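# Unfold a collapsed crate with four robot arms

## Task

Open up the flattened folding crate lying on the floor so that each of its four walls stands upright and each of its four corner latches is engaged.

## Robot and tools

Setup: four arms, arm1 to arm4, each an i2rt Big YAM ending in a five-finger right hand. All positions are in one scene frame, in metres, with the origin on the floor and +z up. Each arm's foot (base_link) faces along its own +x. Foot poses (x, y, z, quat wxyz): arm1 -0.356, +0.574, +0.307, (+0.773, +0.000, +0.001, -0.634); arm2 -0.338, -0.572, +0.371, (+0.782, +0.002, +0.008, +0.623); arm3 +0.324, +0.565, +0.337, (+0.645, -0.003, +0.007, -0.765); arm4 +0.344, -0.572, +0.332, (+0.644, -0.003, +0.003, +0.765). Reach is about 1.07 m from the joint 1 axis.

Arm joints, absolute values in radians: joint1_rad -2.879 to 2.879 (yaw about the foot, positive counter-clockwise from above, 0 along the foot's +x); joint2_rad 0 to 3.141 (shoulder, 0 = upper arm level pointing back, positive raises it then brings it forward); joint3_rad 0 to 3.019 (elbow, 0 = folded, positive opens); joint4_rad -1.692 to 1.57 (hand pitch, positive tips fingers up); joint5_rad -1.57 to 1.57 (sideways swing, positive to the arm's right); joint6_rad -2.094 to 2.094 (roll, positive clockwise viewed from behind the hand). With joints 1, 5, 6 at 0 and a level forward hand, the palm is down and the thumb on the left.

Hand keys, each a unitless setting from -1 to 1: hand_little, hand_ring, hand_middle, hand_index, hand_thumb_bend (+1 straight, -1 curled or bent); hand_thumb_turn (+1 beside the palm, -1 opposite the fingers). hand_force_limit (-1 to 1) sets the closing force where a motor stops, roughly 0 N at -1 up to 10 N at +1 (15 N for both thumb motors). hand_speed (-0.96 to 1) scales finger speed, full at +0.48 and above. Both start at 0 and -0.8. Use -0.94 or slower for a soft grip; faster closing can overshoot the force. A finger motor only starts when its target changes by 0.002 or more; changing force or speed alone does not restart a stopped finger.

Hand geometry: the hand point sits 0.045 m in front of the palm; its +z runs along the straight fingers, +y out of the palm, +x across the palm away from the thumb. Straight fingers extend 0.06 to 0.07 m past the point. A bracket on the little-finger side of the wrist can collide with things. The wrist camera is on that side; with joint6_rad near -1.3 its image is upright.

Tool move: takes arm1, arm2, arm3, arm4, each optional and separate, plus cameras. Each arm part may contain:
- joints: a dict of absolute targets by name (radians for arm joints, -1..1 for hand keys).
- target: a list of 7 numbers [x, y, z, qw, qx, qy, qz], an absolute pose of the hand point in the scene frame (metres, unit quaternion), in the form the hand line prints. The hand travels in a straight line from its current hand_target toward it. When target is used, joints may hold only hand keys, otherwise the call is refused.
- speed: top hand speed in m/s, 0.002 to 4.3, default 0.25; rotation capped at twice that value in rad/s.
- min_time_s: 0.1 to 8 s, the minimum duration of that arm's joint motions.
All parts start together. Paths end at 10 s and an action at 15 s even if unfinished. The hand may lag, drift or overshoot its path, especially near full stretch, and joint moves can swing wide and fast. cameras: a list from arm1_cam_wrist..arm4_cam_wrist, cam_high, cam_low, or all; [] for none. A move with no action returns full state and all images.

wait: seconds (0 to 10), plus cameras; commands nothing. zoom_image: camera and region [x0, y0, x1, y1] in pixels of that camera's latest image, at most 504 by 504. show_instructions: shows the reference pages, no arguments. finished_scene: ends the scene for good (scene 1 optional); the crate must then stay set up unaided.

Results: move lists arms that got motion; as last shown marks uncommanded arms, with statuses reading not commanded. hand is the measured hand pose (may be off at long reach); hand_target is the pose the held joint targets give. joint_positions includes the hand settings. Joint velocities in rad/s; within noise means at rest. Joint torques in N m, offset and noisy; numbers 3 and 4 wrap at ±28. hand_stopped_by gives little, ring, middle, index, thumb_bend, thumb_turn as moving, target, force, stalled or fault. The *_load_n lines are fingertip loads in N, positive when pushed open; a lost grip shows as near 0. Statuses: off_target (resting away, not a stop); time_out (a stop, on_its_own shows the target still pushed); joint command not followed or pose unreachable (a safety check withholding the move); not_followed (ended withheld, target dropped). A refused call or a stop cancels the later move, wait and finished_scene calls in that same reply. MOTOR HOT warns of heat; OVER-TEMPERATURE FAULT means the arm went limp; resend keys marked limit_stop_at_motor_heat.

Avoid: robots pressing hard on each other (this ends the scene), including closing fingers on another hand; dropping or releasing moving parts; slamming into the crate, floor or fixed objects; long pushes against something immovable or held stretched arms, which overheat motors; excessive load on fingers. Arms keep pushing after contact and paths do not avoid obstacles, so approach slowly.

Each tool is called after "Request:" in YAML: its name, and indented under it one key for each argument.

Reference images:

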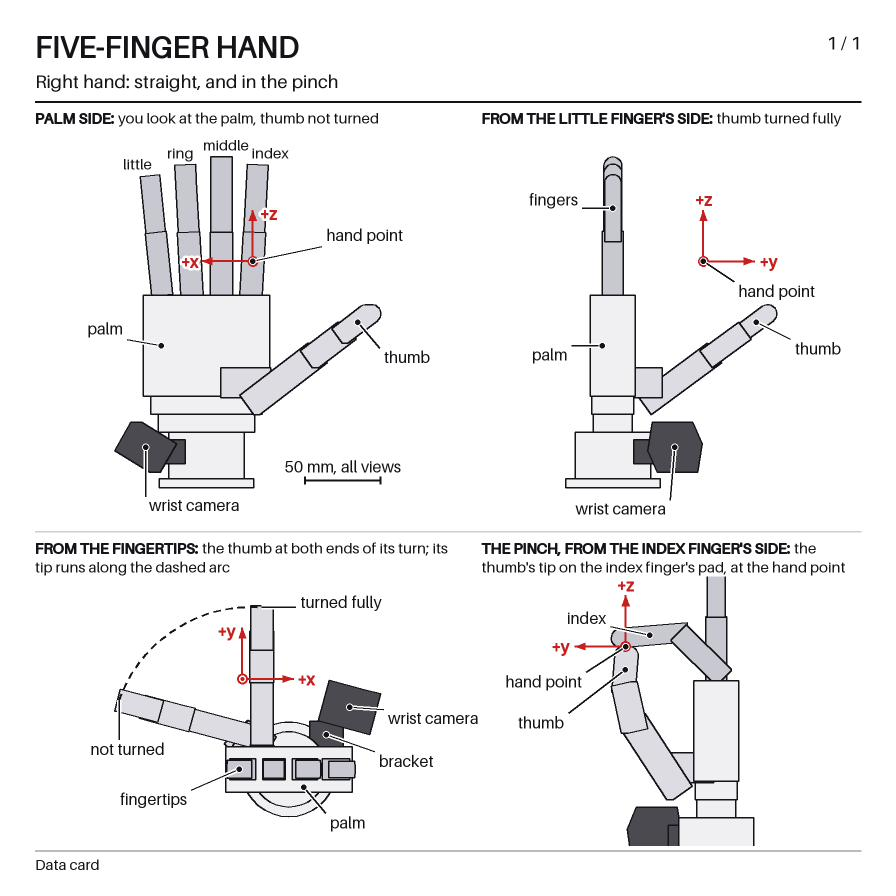

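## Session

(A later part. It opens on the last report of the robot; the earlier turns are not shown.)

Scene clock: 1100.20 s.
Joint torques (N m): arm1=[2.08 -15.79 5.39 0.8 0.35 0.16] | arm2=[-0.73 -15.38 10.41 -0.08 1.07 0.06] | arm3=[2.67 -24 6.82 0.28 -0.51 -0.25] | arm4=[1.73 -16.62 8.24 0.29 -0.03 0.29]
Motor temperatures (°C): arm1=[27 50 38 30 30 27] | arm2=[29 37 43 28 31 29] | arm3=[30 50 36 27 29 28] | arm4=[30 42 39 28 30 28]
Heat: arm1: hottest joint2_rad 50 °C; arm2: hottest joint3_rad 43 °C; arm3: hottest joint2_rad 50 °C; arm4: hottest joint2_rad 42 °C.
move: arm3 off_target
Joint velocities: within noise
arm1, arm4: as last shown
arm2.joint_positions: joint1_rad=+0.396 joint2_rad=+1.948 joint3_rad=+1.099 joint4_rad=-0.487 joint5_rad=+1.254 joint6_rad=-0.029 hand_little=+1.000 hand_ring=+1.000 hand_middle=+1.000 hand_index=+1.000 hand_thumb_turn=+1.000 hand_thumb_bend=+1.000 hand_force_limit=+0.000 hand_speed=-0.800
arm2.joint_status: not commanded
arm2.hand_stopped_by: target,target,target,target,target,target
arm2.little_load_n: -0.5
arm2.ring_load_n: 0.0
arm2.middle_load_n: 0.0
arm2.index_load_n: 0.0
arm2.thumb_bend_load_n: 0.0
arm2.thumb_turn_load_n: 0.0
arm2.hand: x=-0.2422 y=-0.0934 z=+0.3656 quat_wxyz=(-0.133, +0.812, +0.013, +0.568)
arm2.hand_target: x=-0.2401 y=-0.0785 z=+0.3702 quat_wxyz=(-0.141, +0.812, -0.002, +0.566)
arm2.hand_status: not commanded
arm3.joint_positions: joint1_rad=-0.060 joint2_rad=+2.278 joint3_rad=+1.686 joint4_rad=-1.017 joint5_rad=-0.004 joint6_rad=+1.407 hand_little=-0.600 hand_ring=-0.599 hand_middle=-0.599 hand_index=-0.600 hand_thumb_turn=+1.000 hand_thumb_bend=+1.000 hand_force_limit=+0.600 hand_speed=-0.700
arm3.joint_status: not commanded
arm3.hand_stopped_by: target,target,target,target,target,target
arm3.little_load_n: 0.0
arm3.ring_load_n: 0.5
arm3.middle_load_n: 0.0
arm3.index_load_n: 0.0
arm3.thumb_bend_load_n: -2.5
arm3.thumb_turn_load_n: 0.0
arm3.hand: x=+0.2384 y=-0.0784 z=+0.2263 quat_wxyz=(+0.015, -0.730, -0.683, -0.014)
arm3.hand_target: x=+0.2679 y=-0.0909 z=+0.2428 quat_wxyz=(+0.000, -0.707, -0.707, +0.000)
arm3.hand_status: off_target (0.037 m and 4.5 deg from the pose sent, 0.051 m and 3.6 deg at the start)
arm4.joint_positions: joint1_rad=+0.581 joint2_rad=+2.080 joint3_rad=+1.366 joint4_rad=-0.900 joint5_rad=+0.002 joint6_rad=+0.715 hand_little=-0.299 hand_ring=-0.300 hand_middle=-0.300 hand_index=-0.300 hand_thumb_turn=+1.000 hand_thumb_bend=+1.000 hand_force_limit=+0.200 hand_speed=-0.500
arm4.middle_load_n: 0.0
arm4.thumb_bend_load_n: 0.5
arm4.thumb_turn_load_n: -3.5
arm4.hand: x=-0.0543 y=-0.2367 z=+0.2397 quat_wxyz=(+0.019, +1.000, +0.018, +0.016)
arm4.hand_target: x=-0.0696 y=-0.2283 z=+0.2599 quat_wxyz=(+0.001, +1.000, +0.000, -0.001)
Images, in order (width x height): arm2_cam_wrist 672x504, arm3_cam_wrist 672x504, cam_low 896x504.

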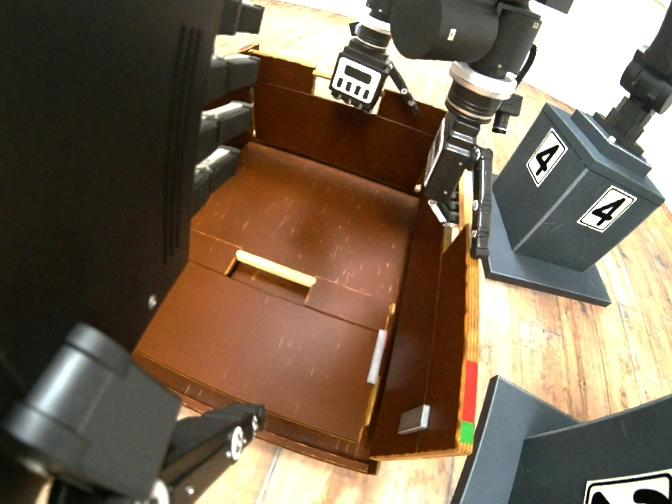

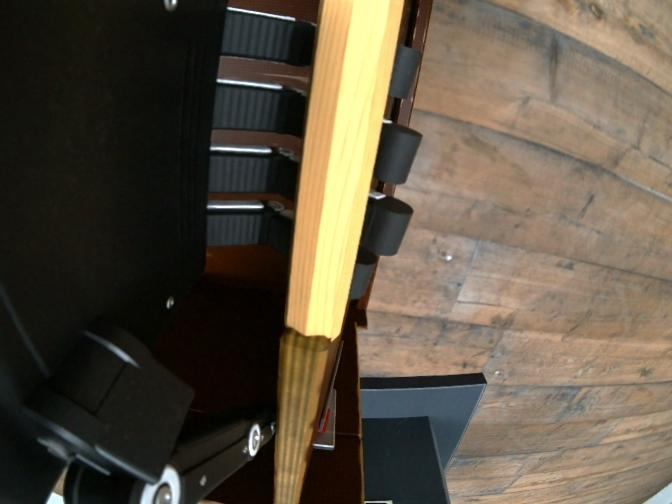

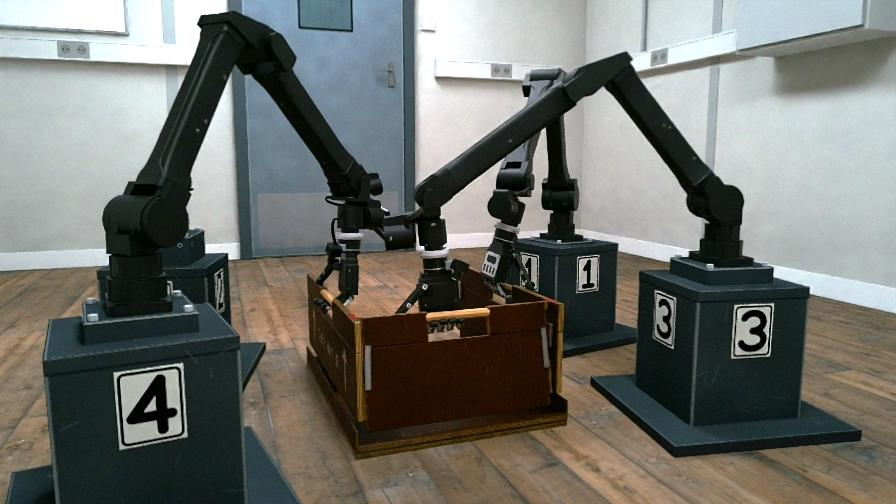

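Request:
move:
  arm3: {"target": [0.288, -0.088, 0.243, 0, 0.70711, 0.70711, 0], "speed": 0.06}
  cameras: ["arm3_cam_wrist","cam_low"]

Request:
zoom_image:
  camera: "cam_low"
  region: [300, 240, 600, 470]

Scene clock: 1104.97 s.
Joint torques (N m): arm1=[1.96 -15.74 5.41 0.79 0.36 0.17] | arm2=[-0.26 -15.33 10.3 -0.06 1.08 0.1] | arm3=[1.2 -23 7.15 0.24 -0.35 -0.35] | arm4=[1.73 -16.67 8.24 0.32 -0.05 0.28]
Motor temperatures (°C): arm1=[27 50 38 30 30 27] | arm2=[29 37 43 28 31 29] | arm3=[30 50 37 27 29 28] | arm4=[30 42 39 28 30 28]
Heat: arm1: hottest joint2_rad 50 °C; arm2: hottest joint3_rad 43 °C; arm3: hottest joint2_rad 50 °C; arm4: hottest joint2_rad 42 °C.
move: arm3 off_target
Joint velocities: within noise
arm1.joint_positions: joint1_rad=+0.625 joint2_rad=+1.888 joint3_rad=+1.150 joint4_rad=-0.643 joint5_rad=+0.227 joint6_rad=+0.794 hand_little=-0.299 hand_ring=-0.300 hand_middle=-0.300 hand_index=-0.300 hand_thumb_turn=+1.000 hand_thumb_bend=+1.000 hand_force_limit=+0.000 hand_speed=-0.500
arm1.joint_status: not commanded
arm1.hand_stopped_by: target,target,target,target,target,target
arm1.little_load_n: 0.5
arm1.ring_load_n: 0.0
arm1.middle_load_n: 0.0
arm1.index_load_n: 0.0
arm1.thumb_bend_load_n: 0.0
arm1.thumb_turn_load_n: -0.5
arm1.hand: x=+0.0366 y=+0.2345 z=+0.2422 quat_wxyz=(+0.010, +0.003, -0.989, +0.146)
arm1.hand_target: x=+0.0448 y=+0.2370 z=+0.2528 quat_wxyz=(+0.000, +0.000, -0.988, +0.156)
arm1.hand_status: not commanded
arm2: as last shown
arm2.little_load_n: 0.5
arm3.joint_positions: joint1_rad=-0.009 joint2_rad=+2.257 joint3_rad=+1.652 joint4_rad=-0.997 joint5_rad=-0.007 joint6_rad=+1.449 hand_little=-0.600 hand_ring=-0.599 hand_middle=-0.599 hand_index=-0.600 hand_thumb_turn=+1.000 hand_thumb_bend=+1.000 hand_force_limit=+0.600 hand_speed=-0.700
arm3.joint_status: not commanded
arm3.hand_stopped_by: target,target,target,target,target,target
arm3.little_load_n: 2.0
arm3.ring_load_n: 1.5
arm3.middle_load_n: 0.0
arm3.index_load_n: 0.0
arm3.thumb_bend_load_n: 0.0
arm3.thumb_turn_load_n: 0.0
arm3.hand: x=+0.2713 y=-0.0785 z=+0.2284 quat_wxyz=(+0.013, -0.727, -0.686, -0.012)
arm3.hand_target: x=+0.2880 y=-0.0875 z=+0.2427 quat_wxyz=(+0.000, -0.707, -0.707, +0.000)
arm3.hand_status: off_target (0.024 m and 3.9 deg from the pose sent, 0.053 m and 4.5 deg at the start)
arm4.joint_positions: joint1_rad=+0.581 joint2_rad=+2.079 joint3_rad=+1.366 joint4_rad=-0.900 joint5_rad=+0.002 joint6_rad=+0.716 hand_little=-0.299 hand_ring=-0.300 hand_middle=-0.300 hand_index=-0.300 hand_thumb_turn=+1.000 hand_thumb_bend=+1.000 hand_force_limit=+0.200 hand_speed=-0.500
arm4.joint_status: not commanded
arm4.hand_stopped_by: target,target,target,target,target,target
arm4.little_load_n: 4.5
arm4.ring_load_n: 1.5
arm4.middle_load_n: 0.0
arm4.index_load_n: 0.0
arm4.thumb_bend_load_n: 0.0
arm4.thumb_turn_load_n: -2.5
arm4.hand: x=-0.0544 y=-0.2365 z=+0.2400 quat_wxyz=(+0.019, +1.000, +0.018, +0.016)
arm4.hand_target: x=-0.0696 y=-0.2283 z=+0.2600 quat_wxyz=(+0.001, +1.000, +0.000, +0.000)
arm4.hand_status: not commanded
Images, in order (width x height): arm3_cam_wrist 672x504, cam_low 896x504.

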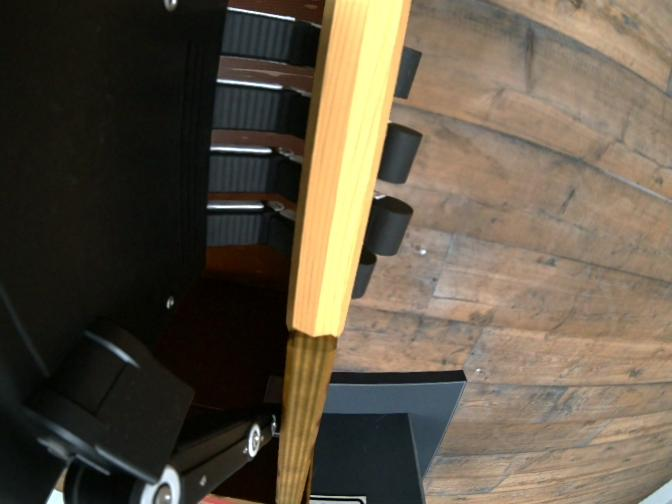

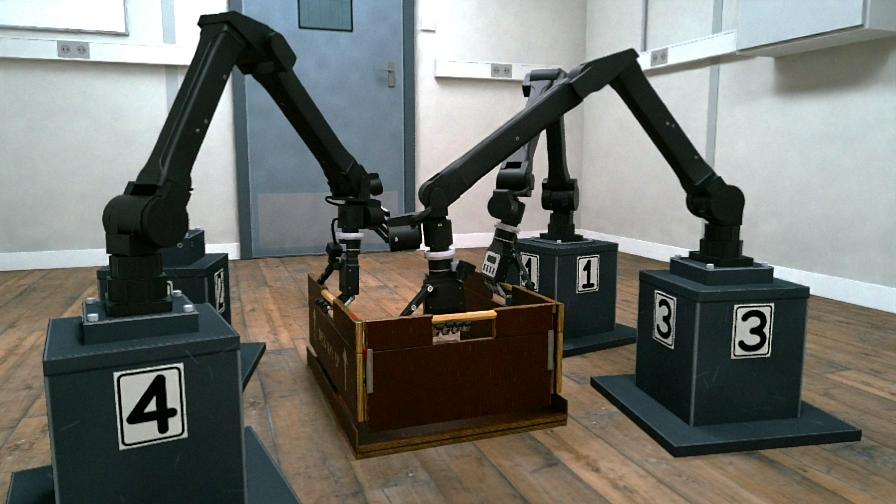

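Scaled by 1.680 from the camera's image (finer frame: 1280x720).

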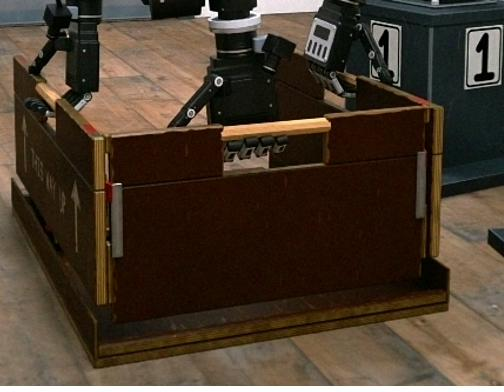

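Request:
zoom_image:
  camera: "cam_low"
  region: [330, 290, 400, 430]

Request:
zoom_image:
  camera: "cam_low"
  region: [520, 280, 590, 420]

Scaled by 3.600 from the camera's image (finer frame: 1280x720).

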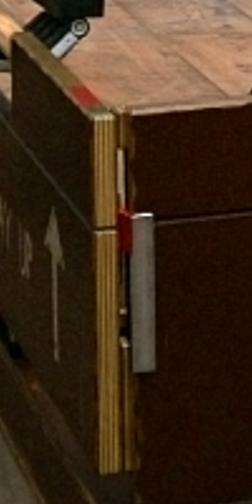

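Scaled by 3.600 from the camera's image (finer frame: 1280x720).

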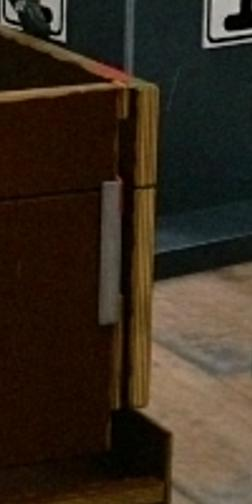

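Request:
move:
  cameras: ["all"]

Scene clock: 1110.50 s.
Joint torques (N m): arm1=[2.08 -15.85 5.37 0.79 0.36 0.16] | arm2=[-0.21 -15.27 10.3 -0.05 1.05 0.1] | arm3=[1.32 -23.24 7.2 0.09 -0.36 -0.35] | arm4=[1.73 -16.67 8.25 0.31 -0.05 0.28]
Motor temperatures (°C): arm1=[27 50 38 30 30 27] | arm2=[29 37 43 28 31 29] | arm3=[30 51 36 27 29 28] | arm4=[30 43 39 28 30 28]
Heat: arm1: hottest joint2_rad 50 °C; arm2: hottest joint3_rad 43 °C; arm3: hottest joint2_rad 51 °C; arm4: hottest joint2_rad 43 °C.
Joint velocities: within noise
arm1.joint_positions: joint1_rad=+0.625 joint2_rad=+1.888 joint3_rad=+1.150 joint4_rad=-0.643 joint5_rad=+0.227 joint6_rad=+0.794 hand_little=-0.299 hand_ring=-0.300 hand_middle=-0.300 hand_index=-0.300 hand_thumb_turn=+1.000 hand_thumb_bend=+1.000 hand_force_limit=+0.000 hand_speed=-0.500
arm1.joint_status: not commanded
arm1.hand_stopped_by: target,target,target,target,target,target
arm1.little_load_n: 0.5
arm1.ring_load_n: 0.5
arm1.middle_load_n: 0.0
arm1.index_load_n: 0.0
arm1.thumb_bend_load_n: 0.0
arm1.thumb_turn_load_n: -0.5
arm1.hand: x=+0.0366 y=+0.2345 z=+0.2422 quat_wxyz=(+0.010, +0.003, -0.989, +0.146) (m; scene frame)
arm1.hand_target: x=+0.0448 y=+0.2370 z=+0.2528 quat_wxyz=(+0.000, +0.000, -0.988, +0.156) (m; scene frame)
arm1.hand_status: not commanded
arm2.joint_positions: joint1_rad=+0.396 joint2_rad=+1.948 joint3_rad=+1.099 joint4_rad=-0.487 joint5_rad=+1.254 joint6_rad=-0.029 hand_little=+1.000 hand_ring=+1.000 hand_middle=+1.000 hand_index=+1.000 hand_thumb_turn=+1.000 hand_thumb_bend=+1.000 hand_force_limit=+0.000 hand_speed=-0.800
arm2.joint_status: not commanded
arm2.hand_stopped_by: target,target,target,target,target,target
arm2.little_load_n: 0.0
arm2.ring_load_n: 0.0
arm2.middle_load_n: 0.0
arm2.index_load_n: 0.0
arm2.thumb_bend_load_n: 0.0
arm2.thumb_turn_load_n: 0.0
arm2.hand: x=-0.2422 y=-0.0934 z=+0.3656 quat_wxyz=(-0.133, +0.812, +0.013, +0.568) (m; scene frame)
arm2.hand_target: x=-0.2401 y=-0.0785 z=+0.3702 quat_wxyz=(-0.141, +0.812, -0.002, +0.566) (m; scene frame)
arm2.hand_status: not commanded
arm3.joint_positions: joint1_rad=-0.009 joint2_rad=+2.257 joint3_rad=+1.652 joint4_rad=-0.997 joint5_rad=-0.007 joint6_rad=+1.449 hand_little=-0.600 hand_ring=-0.599 hand_middle=-0.599 hand_index=-0.600 hand_thumb_turn=+1.000 hand_thumb_bend=+1.000 hand_force_limit=+0.600 hand_speed=-0.700
arm3.joint_status: not commanded
arm3.hand_stopped_by: target,target,target,target,target,target
arm3.little_load_n: 2.0
arm3.ring_load_n: 1.5
arm3.middle_load_n: 0.0
arm3.index_load_n: 0.0
arm3.thumb_bend_load_n: 0.0
arm3.thumb_turn_load_n: 0.0
arm3.hand: x=+0.2713 y=-0.0785 z=+0.2284 quat_wxyz=(+0.013, -0.727, -0.686, -0.012) (m; scene frame)
arm3.hand_target: x=+0.2880 y=-0.0875 z=+0.2427 quat_wxyz=(+0.000, -0.707, -0.707, +0.000) (m; scene frame)
arm3.hand_status: off_target (0.024 m and 3.9 deg from the pose sent, 0.053 m and 4.5 deg at the start)
arm4.joint_positions: joint1_rad=+0.581 joint2_rad=+2.079 joint3_rad=+1.366 joint4_rad=-0.900 joint5_rad=+0.002 joint6_rad=+0.716 hand_little=-0.299 hand_ring=-0.300 hand_middle=-0.300 hand_index=-0.300 hand_thumb_turn=+1.000 hand_thumb_bend=+1.000 hand_force_limit=+0.200 hand_speed=-0.500
arm4.joint_status: not commanded
arm4.hand_stopped_by: target,target,target,target,target,target
arm4.little_load_n: 4.5
arm4.ring_load_n: 1.0
arm4.middle_load_n: 0.0
arm4.index_load_n: 0.0
arm4.thumb_bend_load_n: 0.0
arm4.thumb_turn_load_n: -2.5
arm4.hand: x=-0.0544 y=-0.2365 z=+0.2400 quat_wxyz=(+0.019, +1.000, +0.018, +0.016) (m; scene frame)
arm4.hand_target: x=-0.0696 y=-0.2283 z=+0.2600 quat_wxyz=(+0.001, +1.000, +0.000, +0.000) (m; scene frame)
arm4.hand_status: not commanded
pictures: arm1_cam_wrist, arm2_cam_wrist, arm3_cam_wrist, arm4_cam_wrist, cam_high, cam_low
Images, in order (width x height): arm1_cam_wrist 672x504, arm2_cam_wrist 672x504, arm3_cam_wrist 672x504, arm4_cam_wrist 672x504, cam_high 896x504, cam_low 896x504.

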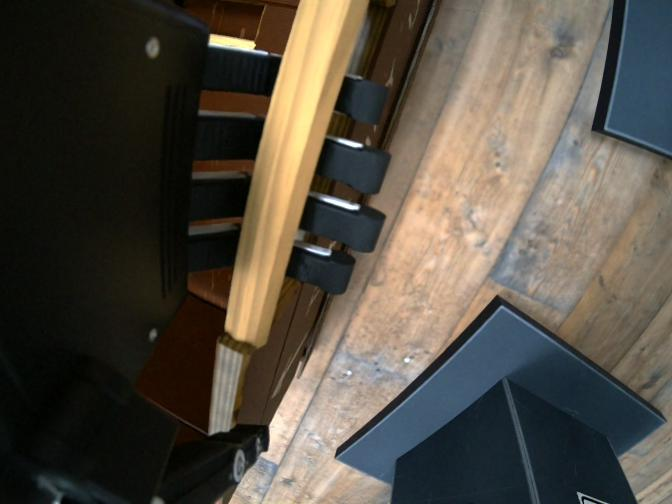

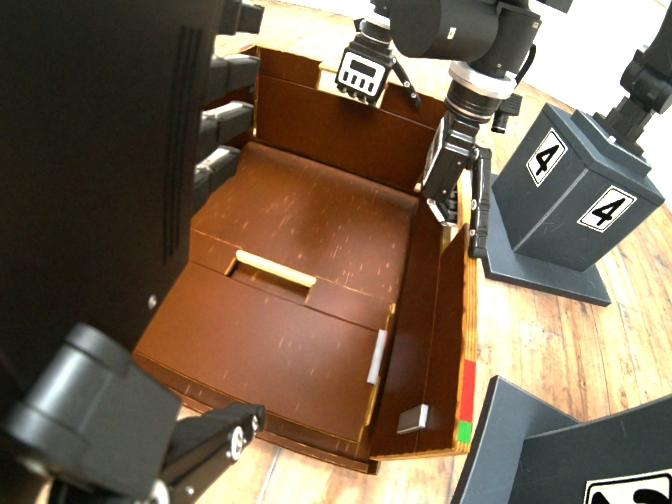

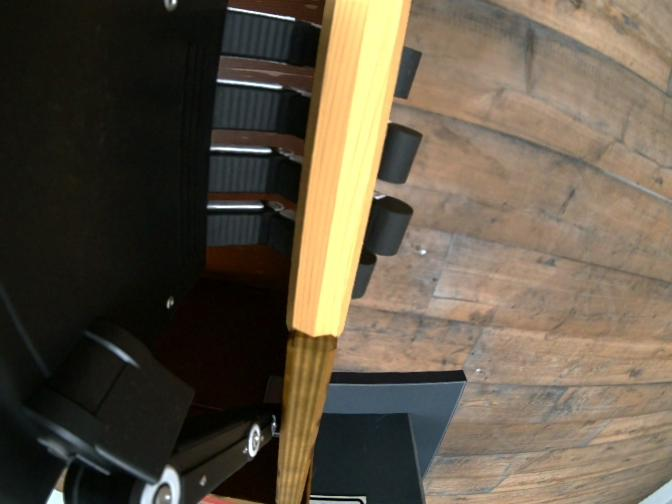

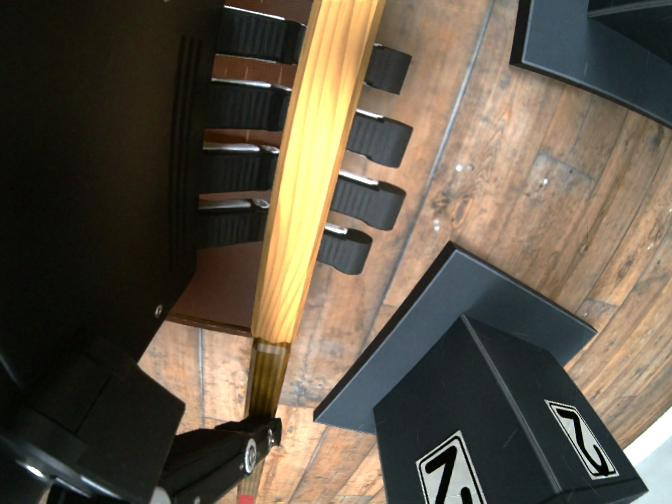

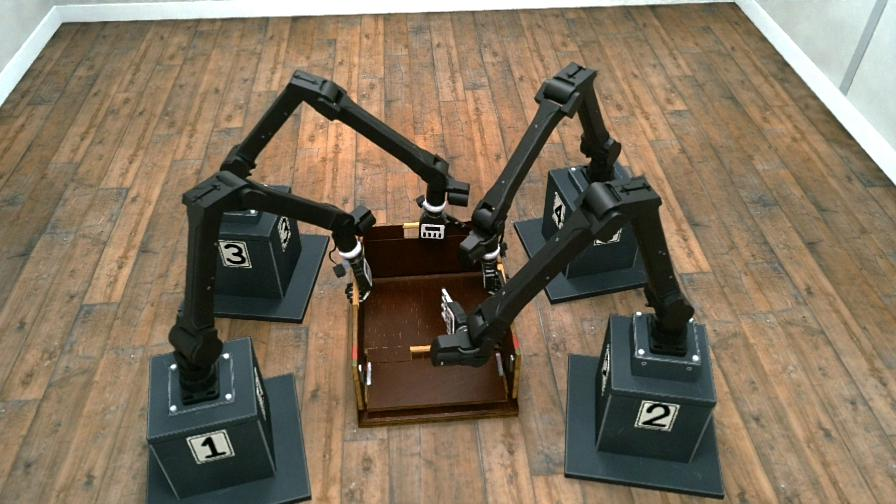

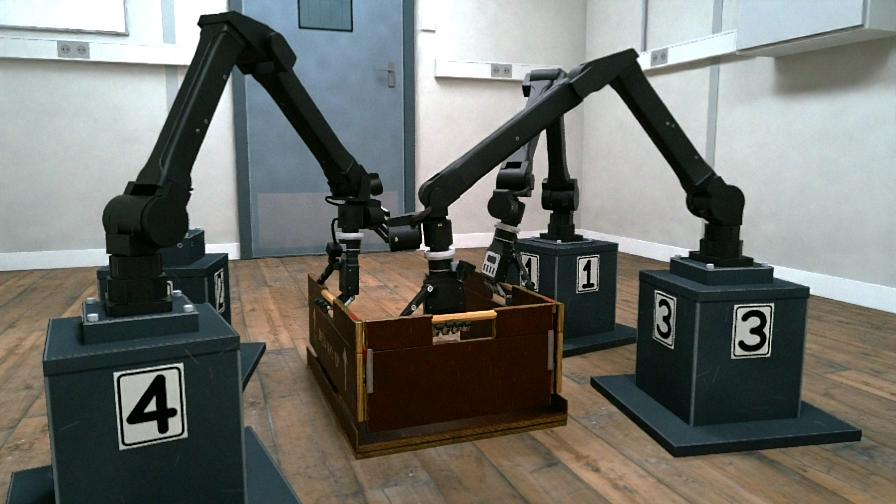

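Request:
zoom_image:
  camera: "arm2_cam_wrist"
  region: [400, 70, 500, 145]

Request:
zoom_image:
  camera: "arm2_cam_wrist"
  region: [230, 30, 430, 130]

Request:
zoom_image:
  camera: "arm2_cam_wrist"
  region: [340, 330, 490, 480]

Scaled by 5.040 from the camera's image (finer frame: 960x720).

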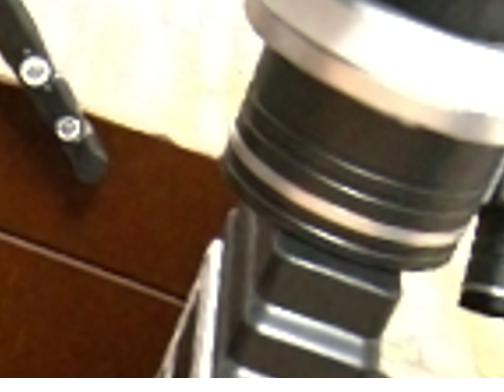

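Scaled by 2.520 from the camera's image (finer frame: 960x720).

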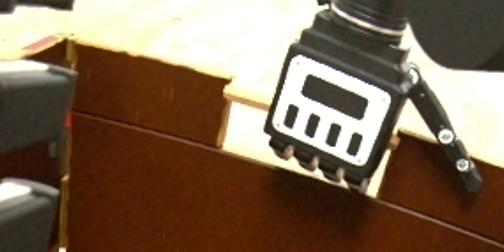

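Scaled by 3.360 from the camera's image (finer frame: 960x720).

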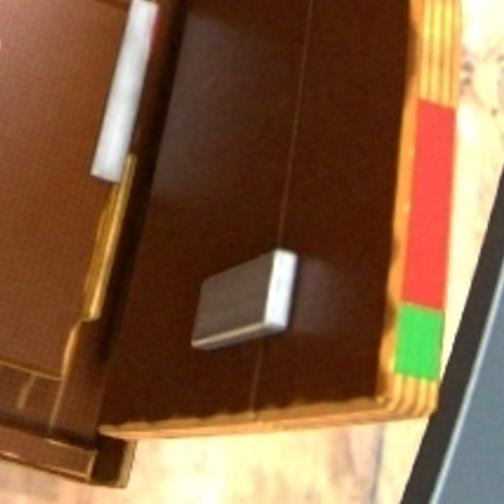

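Request:
move:
  arm3: {"target": [0.303, -0.088, 0.241, 0, 0.70711, 0.70711, 0], "speed": 0.06}
  cameras: ["arm2_cam_wrist","arm3_cam_wrist","cam_low"]

Request:
zoom_image:
  camera: "cam_low"
  region: [300, 240, 600, 470]

Request:
zoom_image:
  camera: "cam_low"
  region: [340, 300, 390, 370]

Scene clock: 1122.57 s.
Joint torques (N m): arm1=[2.08 -15.85 5.39 0.8 0.36 0.17] | arm2=[-0.56 -15.38 10.21 0.03 1.04 0.13] | arm3=[2.73 -23.18 6.58 0.43 -0.45 -0.24] | arm4=[1.73 -16.62 8.27 0.32 -0.05 0.28]
Motor temperatures (°C): arm1=[27 51 38 30 30 27] | arm2=[29 37 43 28 31 29] | arm3=[30 52 36 27 29 28] | arm4=[30 43 39 28 30 28]
Heat: arm1: hottest joint2_rad 51 °C; arm2: hottest joint3_rad 43 °C; arm3: hottest joint2_rad 52 °C; arm4: hottest joint2_rad 43 °C.
move: arm3 off_target
Joint velocities: within noise
arm1, arm2, arm4: as last shown
arm1.ring_load_n: 0.0
arm1.middle_load_n: 0.5
arm3.joint_positions: joint1_rad=-0.007 joint2_rad=+2.254 joint3_rad=+1.648 joint4_rad=-0.993 joint5_rad=-0.005 joint6_rad=+1.460 hand_little=-0.600 hand_ring=-0.599 hand_middle=-0.599 hand_index=-0.600 hand_thumb_turn=+1.000 hand_thumb_bend=+1.000 hand_force_limit=+0.600 hand_speed=-0.700
arm3.joint_status: not commanded
arm3.hand_stopped_by: target,target,target,target,target,target
arm3.little_load_n: 0.0
arm3.ring_load_n: 0.0
arm3.middle_load_n: 0.0
arm3.index_load_n: 0.0
arm3.thumb_bend_load_n: -2.0
arm3.thumb_turn_load_n: 0.0
arm3.hand: x=+0.2725 y=-0.0789 z=+0.2286 quat_wxyz=(+0.013, -0.730, -0.683, -0.010)
arm3.hand_target: x=+0.3027 y=-0.0872 z=+0.2409 quat_wxyz=(+0.000, -0.707, -0.707, +0.000)
arm3.hand_status: off_target (0.034 m and 4.2 deg from the pose sent, 0.035 m and 3.9 deg at the start)
arm4.little_load_n: 4.0
arm4.index_load_n: 0.5
Images, in order (width x height): arm2_cam_wrist 672x504, arm3_cam_wrist 672x504, cam_low 896x504.

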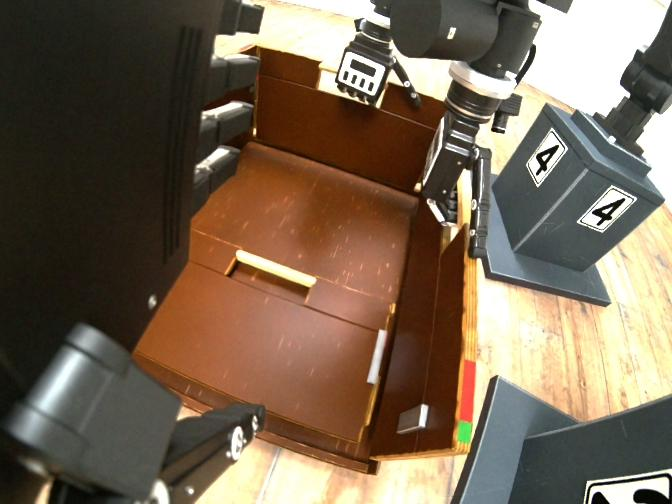

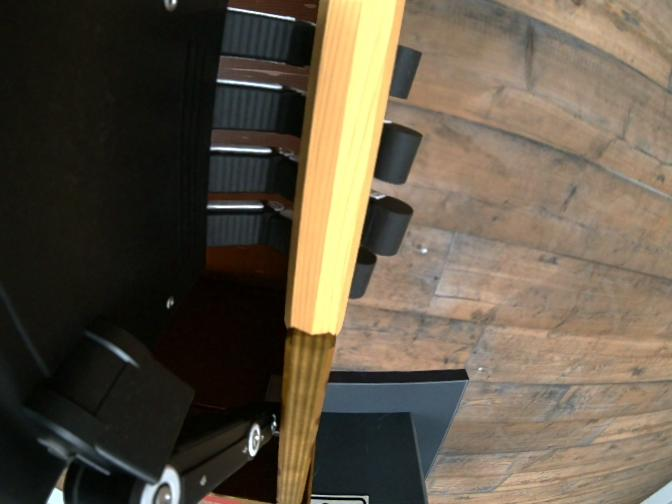

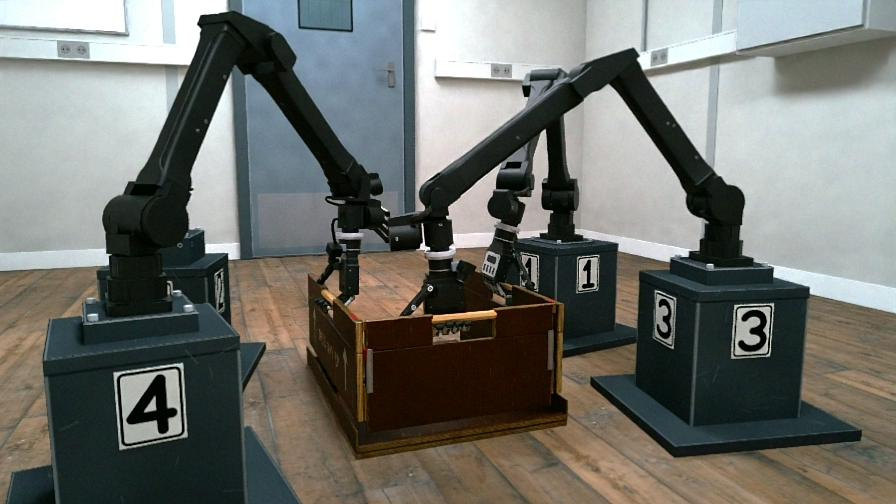

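Scaled by 1.680 from the camera's image (finer frame: 1280x720).

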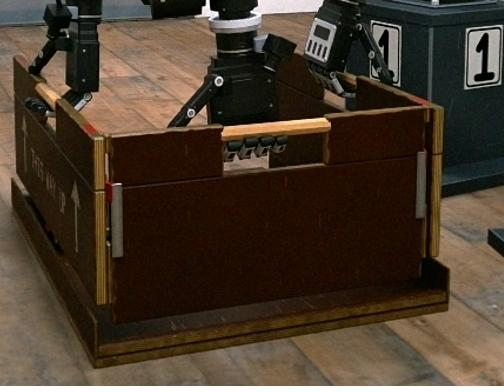

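Scaled by 7.200 from the camera's image (finer frame: 1280x720).

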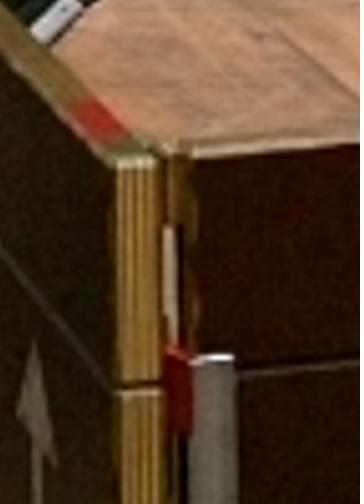

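Request:
move:
  arm1: {"target": [0.045, 0.222, 0.253, 0, 0, 0.98769, -0.15643], "speed": 0.05}
  arm4: {"target": [-0.070, -0.213, 0.260, 0, 1, 0, 0], "speed": 0.05}
  arm3: {"target": [0.293, -0.088, 0.241, 0, 0.70711, 0.70711, 0], "speed": 0.06}
  cameras: ["arm2_cam_wrist","cam_low"]

Request:
zoom_image:
  camera: "cam_low"
  region: [340, 300, 390, 370]

Request:
zoom_image:
  camera: "cam_low"
  region: [530, 280, 580, 350]

Scene clock: 1134.17 s.
Joint torques (N m): arm1=[0.56 -14.33 7.97 0.51 0.18 -0.02] | arm2=[-0.97 -15.5 10.21 -0.1 1.05 0.09] | arm3=[1.2 -22.53 7.27 0.28 -0.42 -0.39] | arm4=[0.38 -15.15 11.55 -0.35 0 0.12]
Motor temperatures (°C): arm1=[27 51 38 30 30 27] | arm2=[29 37 43 28 31 29] | arm3=[30 51 37 27 29 28] | arm4=[30 44 39 28 30 28]
Heat: arm1: hottest joint2_rad 51 °C; arm2: hottest joint3_rad 43 °C; arm3: hottest joint2_rad 51 °C; arm4: hottest joint2_rad 44 °C.
move: arm1 off_target; arm3 off_target; arm4 off_target
Joint velocities: within noise
arm1.joint_positions: joint1_rad=+0.625 joint2_rad=+1.888 joint3_rad=+1.150 joint4_rad=-0.643 joint5_rad=+0.227 joint6_rad=+0.794 hand_little=-0.299 hand_ring=-0.300 hand_middle=-0.300 hand_index=-0.300 hand_thumb_turn=+1.000 hand_thumb_bend=+1.000 hand_force_limit=+0.000 hand_speed=-0.500
arm1.joint_status: not commanded
arm1.hand_stopped_by: target,target,target,target,target,target
arm1.little_load_n: 0.5
arm1.ring_load_n: 0.0
arm1.middle_load_n: 0.5
arm1.index_load_n: 0.0
arm1.thumb_bend_load_n: 0.0
arm1.thumb_turn_load_n: -0.5
arm1.hand: x=+0.0366 y=+0.2345 z=+0.2422 quat_wxyz=(+0.010, +0.003, -0.989, +0.146)
arm1.hand_target: x=+0.0446 y=+0.2222 z=+0.2531 quat_wxyz=(+0.000, +0.000, -0.988, +0.156)
arm1.hand_status: off_target (0.019 m and 1.7 deg from the pose sent, 0.018 m and 1.7 deg at the start)
arm2: as last shown
arm3.joint_positions: joint1_rad=-0.007 joint2_rad=+2.254 joint3_rad=+1.648 joint4_rad=-0.993 joint5_rad=-0.005 joint6_rad=+1.461 hand_little=-0.600 hand_ring=-0.599 hand_middle=-0.599 hand_index=-0.600 hand_thumb_turn=+1.000 hand_thumb_bend=+1.000 hand_force_limit=+0.600 hand_speed=-0.700
arm3.joint_status: not commanded
arm3.hand_stopped_by: target,target,target,target,target,target
arm3.little_load_n: 0.0
arm3.ring_load_n: 0.0
arm3.middle_load_n: 0.0
arm3.index_load_n: 0.0
arm3.thumb_bend_load_n: -2.0
arm3.thumb_turn_load_n: 0.0
arm3.hand: x=+0.2724 y=-0.0789 z=+0.2286 quat_wxyz=(+0.013, -0.730, -0.683, -0.010)
arm3.hand_target: x=+0.2929 y=-0.0875 z=+0.2409 quat_wxyz=(+0.000, -0.707, -0.707, +0.000)
arm3.hand_status: off_target (0.026 m and 4.3 deg from the pose sent, 0.026 m and 4.2 deg at the start)
arm4.joint_positions: joint1_rad=+0.579 joint2_rad=+2.079 joint3_rad=+1.366 joint4_rad=-0.900 joint5_rad=+0.002 joint6_rad=+0.716 hand_little=-0.299 hand_ring=-0.300 hand_middle=-0.300 hand_index=-0.300 hand_thumb_turn=+1.000 hand_thumb_bend=+1.000 hand_force_limit=+0.200 hand_speed=-0.500
arm4.joint_status: not commanded
arm4.hand_stopped_by: target,target,target,target,target,target
arm4.little_load_n: 3.5
arm4.ring_load_n: 1.0
arm4.middle_load_n: 0.0
arm4.index_load_n: 0.5
arm4.thumb_bend_load_n: 0.0
arm4.thumb_turn_load_n: -2.5
arm4.hand: x=-0.0539 y=-0.2359 z=+0.2400 quat_wxyz=(+0.019, +1.000, +0.017, +0.016)
arm4.hand_target: x=-0.0691 y=-0.2137 z=+0.2605 quat_wxyz=(+0.000, +1.000, +0.000, +0.000)
arm4.hand_status: off_target (0.034 m and 3.4 deg from the pose sent, 0.034 m and 3.5 deg at the start)
Images, in order (width x height): arm2_cam_wrist 672x504, cam_low 896x504.

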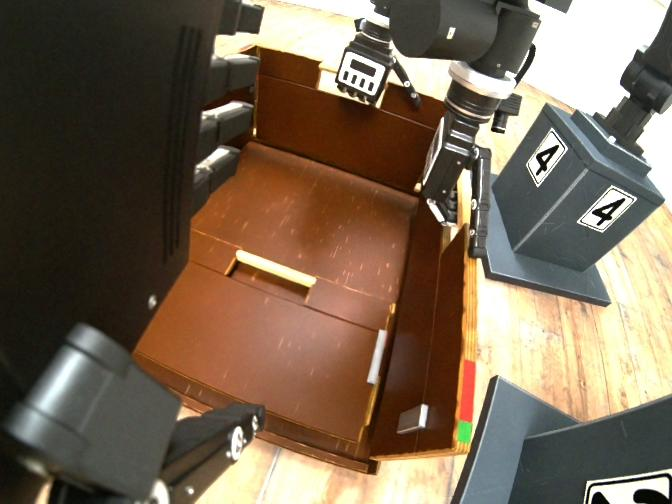

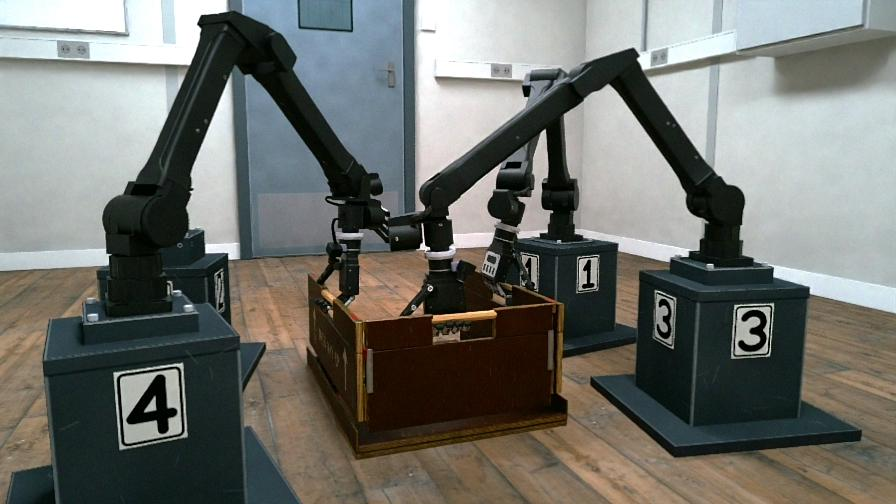

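Scaled by 7.200 from the camera's image (finer frame: 1280x720).

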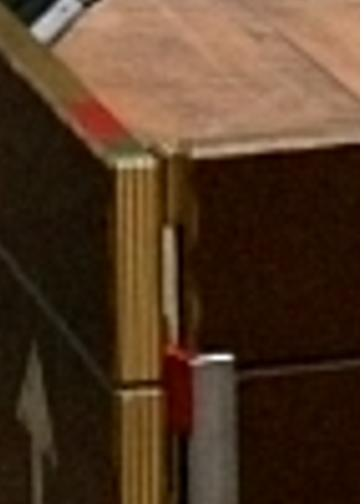

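Scaled by 7.200 from the camera's image (finer frame: 1280x720).

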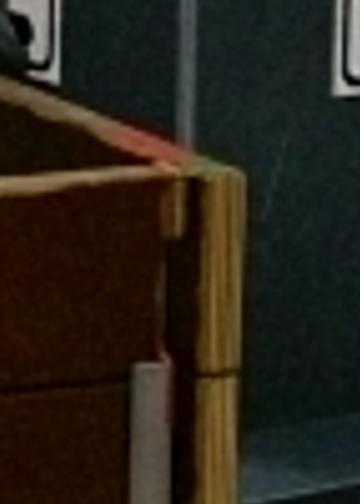

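Request:
move:
  arm1: {"target": [0.045, 0.212, 0.250, 0, 0, 0.98769, -0.15643], "speed": 0.05}
  arm4: {"target": [-0.070, -0.203, 0.258, 0, 1, 0, 0], "speed": 0.05}
  cameras: ["arm2_cam_wrist","cam_low"]

Request:
zoom_image:
  camera: "cam_low"
  region: [340, 300, 390, 370]

Request:
zoom_image:
  camera: "cam_low"
  region: [530, 280, 580, 350]

Scene clock: 1139.83 s.
Joint torques (N m): arm1=[-0.09 -12.86 9.47 0.59 0.07 -0.11] | arm2=[-0.56 -15.62 10.25 -0.01 1.1 0.07] | arm3=[1.79 -22.83 7.17 0.27 -0.44 -0.39] | arm4=[0.15 -14.27 12.79 -0.25 0.13 0.03]
Motor temperatures (°C): arm1=[27 51 39 30 30 27] | arm2=[29 37 43 28 31 29] | arm3=[30 50 37 27 29 28] | arm4=[30 44 39 28 30 28]
Heat: arm1: hottest joint2_rad 51 °C; arm2: hottest joint3_rad 43 °C; arm3: hottest joint2_rad 50 °C; arm4: hottest joint2_rad 44 °C.
move: arm1 off_target; arm4 off_target
Joint velocities: within noise
arm1.joint_positions: joint1_rad=+0.621 joint2_rad=+1.888 joint3_rad=+1.150 joint4_rad=-0.643 joint5_rad=+0.227 joint6_rad=+0.790 hand_little=-0.299 hand_ring=-0.300 hand_middle=-0.300 hand_index=-0.300 hand_thumb_turn=+1.000 hand_thumb_bend=+1.000 hand_force_limit=+0.000 hand_speed=-0.500
arm1.joint_status: not commanded
arm1.hand_stopped_by: target,target,target,target,target,target
arm1.little_load_n: 0.5
arm1.ring_load_n: 0.0
arm1.middle_load_n: 0.0
arm1.index_load_n: 0.5
arm1.thumb_bend_load_n: 0.0
arm1.thumb_turn_load_n: 0.0
arm1.hand: x=+0.0350 y=+0.2330 z=+0.2422 quat_wxyz=(+0.011, +0.003, -0.989, +0.146)
arm1.hand_target: x=+0.0443 y=+0.2125 z=+0.2504 quat_wxyz=(+0.000, +0.000, -0.988, +0.157)
arm1.hand_status: off_target (0.025 m and 1.8 deg from the pose sent, 0.025 m and 1.7 deg at the start)
arm2, arm3: as last shown
arm2.middle_load_n: -0.5
arm3.middle_load_n: 0.5
arm3.thumb_bend_load_n: -2.5
arm4.joint_positions: joint1_rad=+0.571 joint2_rad=+2.085 joint3_rad=+1.378 joint4_rad=-0.911 joint5_rad=+0.000 joint6_rad=+0.714 hand_little=-0.299 hand_ring=-0.300 hand_middle=-0.300 hand_index=-0.300 hand_thumb_turn=+1.000 hand_thumb_bend=+1.000 hand_force_limit=+0.200 hand_speed=-0.500
arm4.joint_status: not commanded
arm4.hand_stopped_by: target,target,target,target,target,target
arm4.little_load_n: 5.0
arm4.ring_load_n: 2.0
arm4.middle_load_n: 0.0
arm4.index_load_n: 0.0
arm4.thumb_bend_load_n: 0.0
arm4.thumb_turn_load_n: -3.0
arm4.hand: x=-0.0525 y=-0.2315 z=+0.2406 quat_wxyz=(+0.022, +1.000, +0.013, +0.016)
arm4.hand_target: x=-0.0688 y=-0.2039 z=+0.2591 quat_wxyz=(+0.000, +1.000, +0.000, +0.000)
arm4.hand_status: off_target (0.038 m and 3.5 deg from the pose sent, 0.041 m and 3.4 deg at the start)
Images, in order (width x height): arm2_cam_wrist 672x504, cam_low 896x504.

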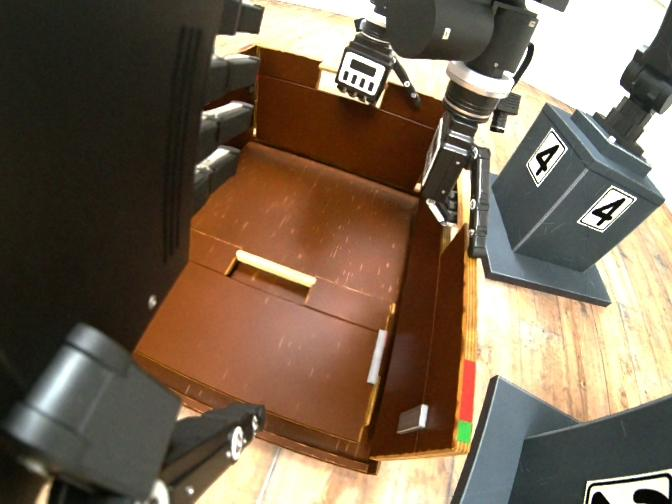

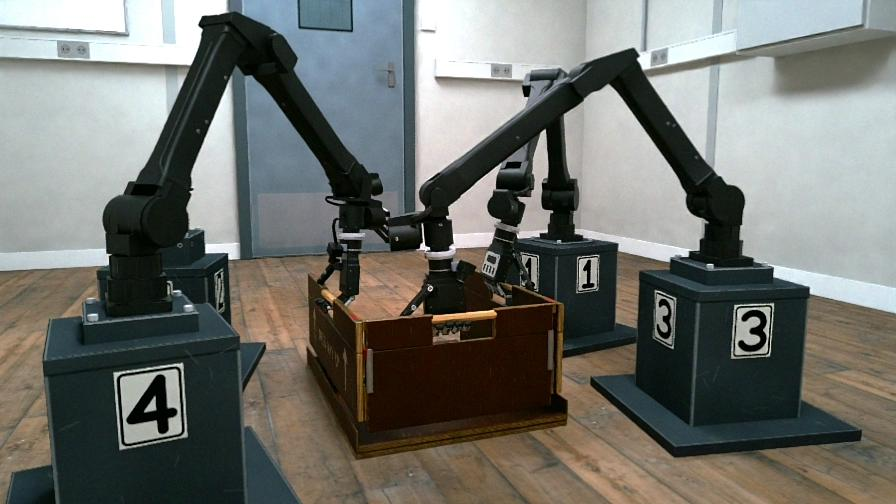

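Scaled by 7.200 from the camera's image (finer frame: 1280x720).

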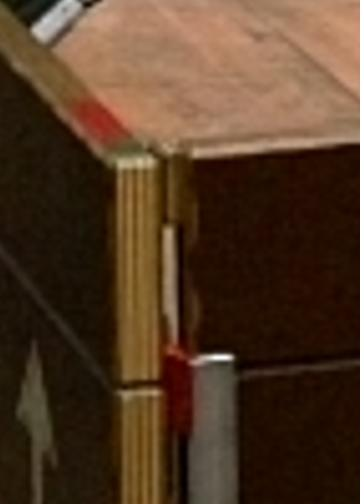

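Scaled by 7.200 from the camera's image (finer frame: 1280x720).

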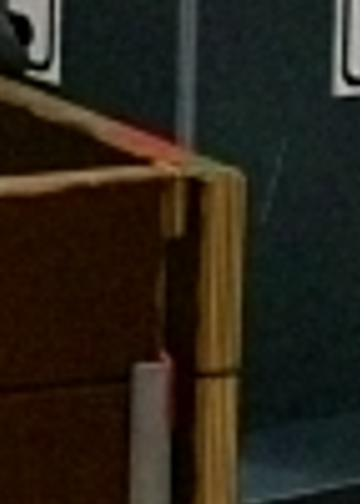

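Request:
move:
  arm3: {"target": [0.262, -0.086, 0.236, 0, 0.70711, 0.70711, 0], "speed": 0.06, "joints": {"hand_little": -0.4, "hand_ring": -0.4, "hand_middle": -0.4, "hand_index": -0.4}}
  cameras: ["arm2_cam_wrist","arm3_cam_wrist","cam_low"]

Request:
zoom_image:
  camera: "cam_low"
  region: [300, 240, 600, 470]

Scene clock: 1155.87 s.
Joint torques (N m): arm1=[-0.15 -12.98 9.48 0.57 0.07 -0.11] | arm2=[-0.73 -15.5 10.37 -0.12 1.06 0.14] | arm3=[-1.2 -21.71 8.46 0.14 -0.31 -0.2] | arm4=[0.09 -14.39 12.82 -0.28 0.12 0.02]
Motor temperatures (°C): arm1=[27 50 41 30 30 27] | arm2=[29 37 43 28 31 29] | arm3=[30 49 38 27 29 28] | arm4=[30 43 40 28 30 28]
Heat: arm1: hottest joint2_rad 50 °C; arm2: hottest joint3_rad 43 °C; arm3: hottest joint2_rad 49 °C; arm4: hottest joint2_rad 43 °C.
move: arm3 off_target
Joint velocities: within noise
arm1, arm2, arm4: as last shown
arm1.ring_load_n: 0.5
arm1.index_load_n: 0.0
arm1.thumb_turn_load_n: -0.5
arm2.middle_load_n: 0.0
arm3.joint_positions: joint1_rad=-0.019 joint2_rad=+2.254 joint3_rad=+1.648 joint4_rad=-0.989 joint5_rad=-0.007 joint6_rad=+1.396 hand_little=-0.400 hand_ring=-0.400 hand_middle=-0.400 hand_index=-0.400 hand_thumb_turn=+1.000 hand_thumb_bend=+1.000 hand_force_limit=+0.600 hand_speed=-0.700
arm3.joint_status: all done
arm3.hand_stopped_by: target,target,target,target,target,target
arm3.little_load_n: 0.0
arm3.ring_load_n: 0.0
arm3.middle_load_n: 0.0
arm3.index_load_n: 0.5
arm3.thumb_bend_load_n: -0.5
arm3.thumb_turn_load_n: 0.0
arm3.hand: x=+0.2667 y=-0.0757 z=+0.2290 quat_wxyz=(+0.010, -0.712, -0.702, -0.009)
arm3.hand_target: x=+0.2620 y=-0.0858 z=+0.2361 quat_wxyz=(+0.000, -0.707, -0.707, +0.000)
arm3.hand_status: off_target (0.013 m and 1.8 deg from the pose sent, 0.015 m and 4.3 deg at the start)
arm4.ring_load_n: 1.5
arm4.hand: x=-0.0524 y=-0.2317 z=+0.2404 quat_wxyz=(+0.022, +1.000, +0.013, +0.017)
arm4.hand_target: x=-0.0687 y=-0.2040 z=+0.2589 quat_wxyz=(+0.000, +1.000, +0.000, +0.000)
Images, in order (width x height): arm2_cam_wrist 672x504, arm3_cam_wrist 672x504, cam_low 896x504.

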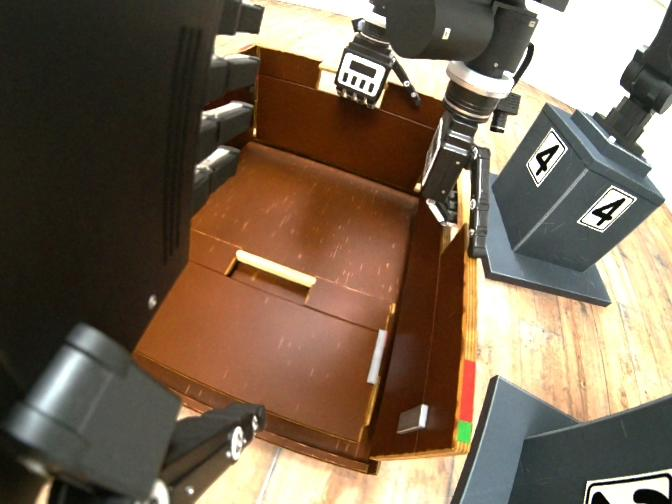

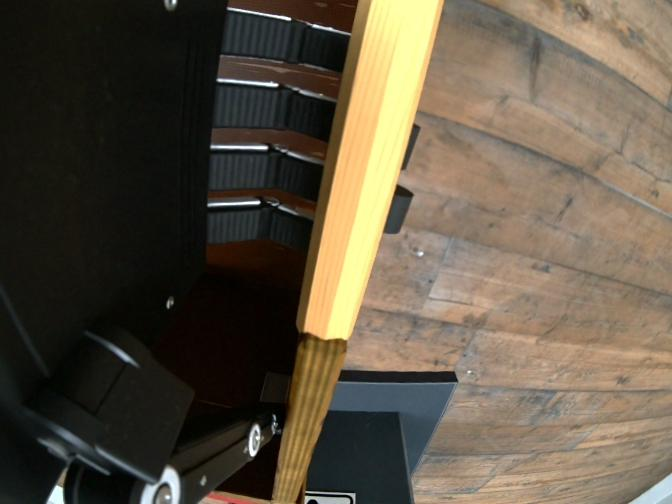

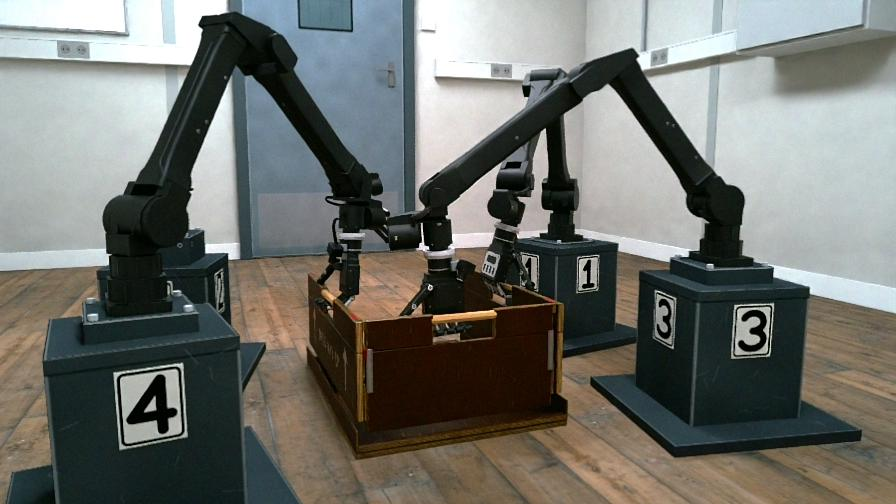

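Scaled by 1.680 from the camera's image (finer frame: 1280x720).

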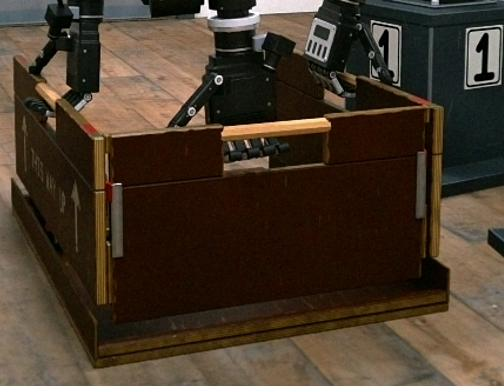

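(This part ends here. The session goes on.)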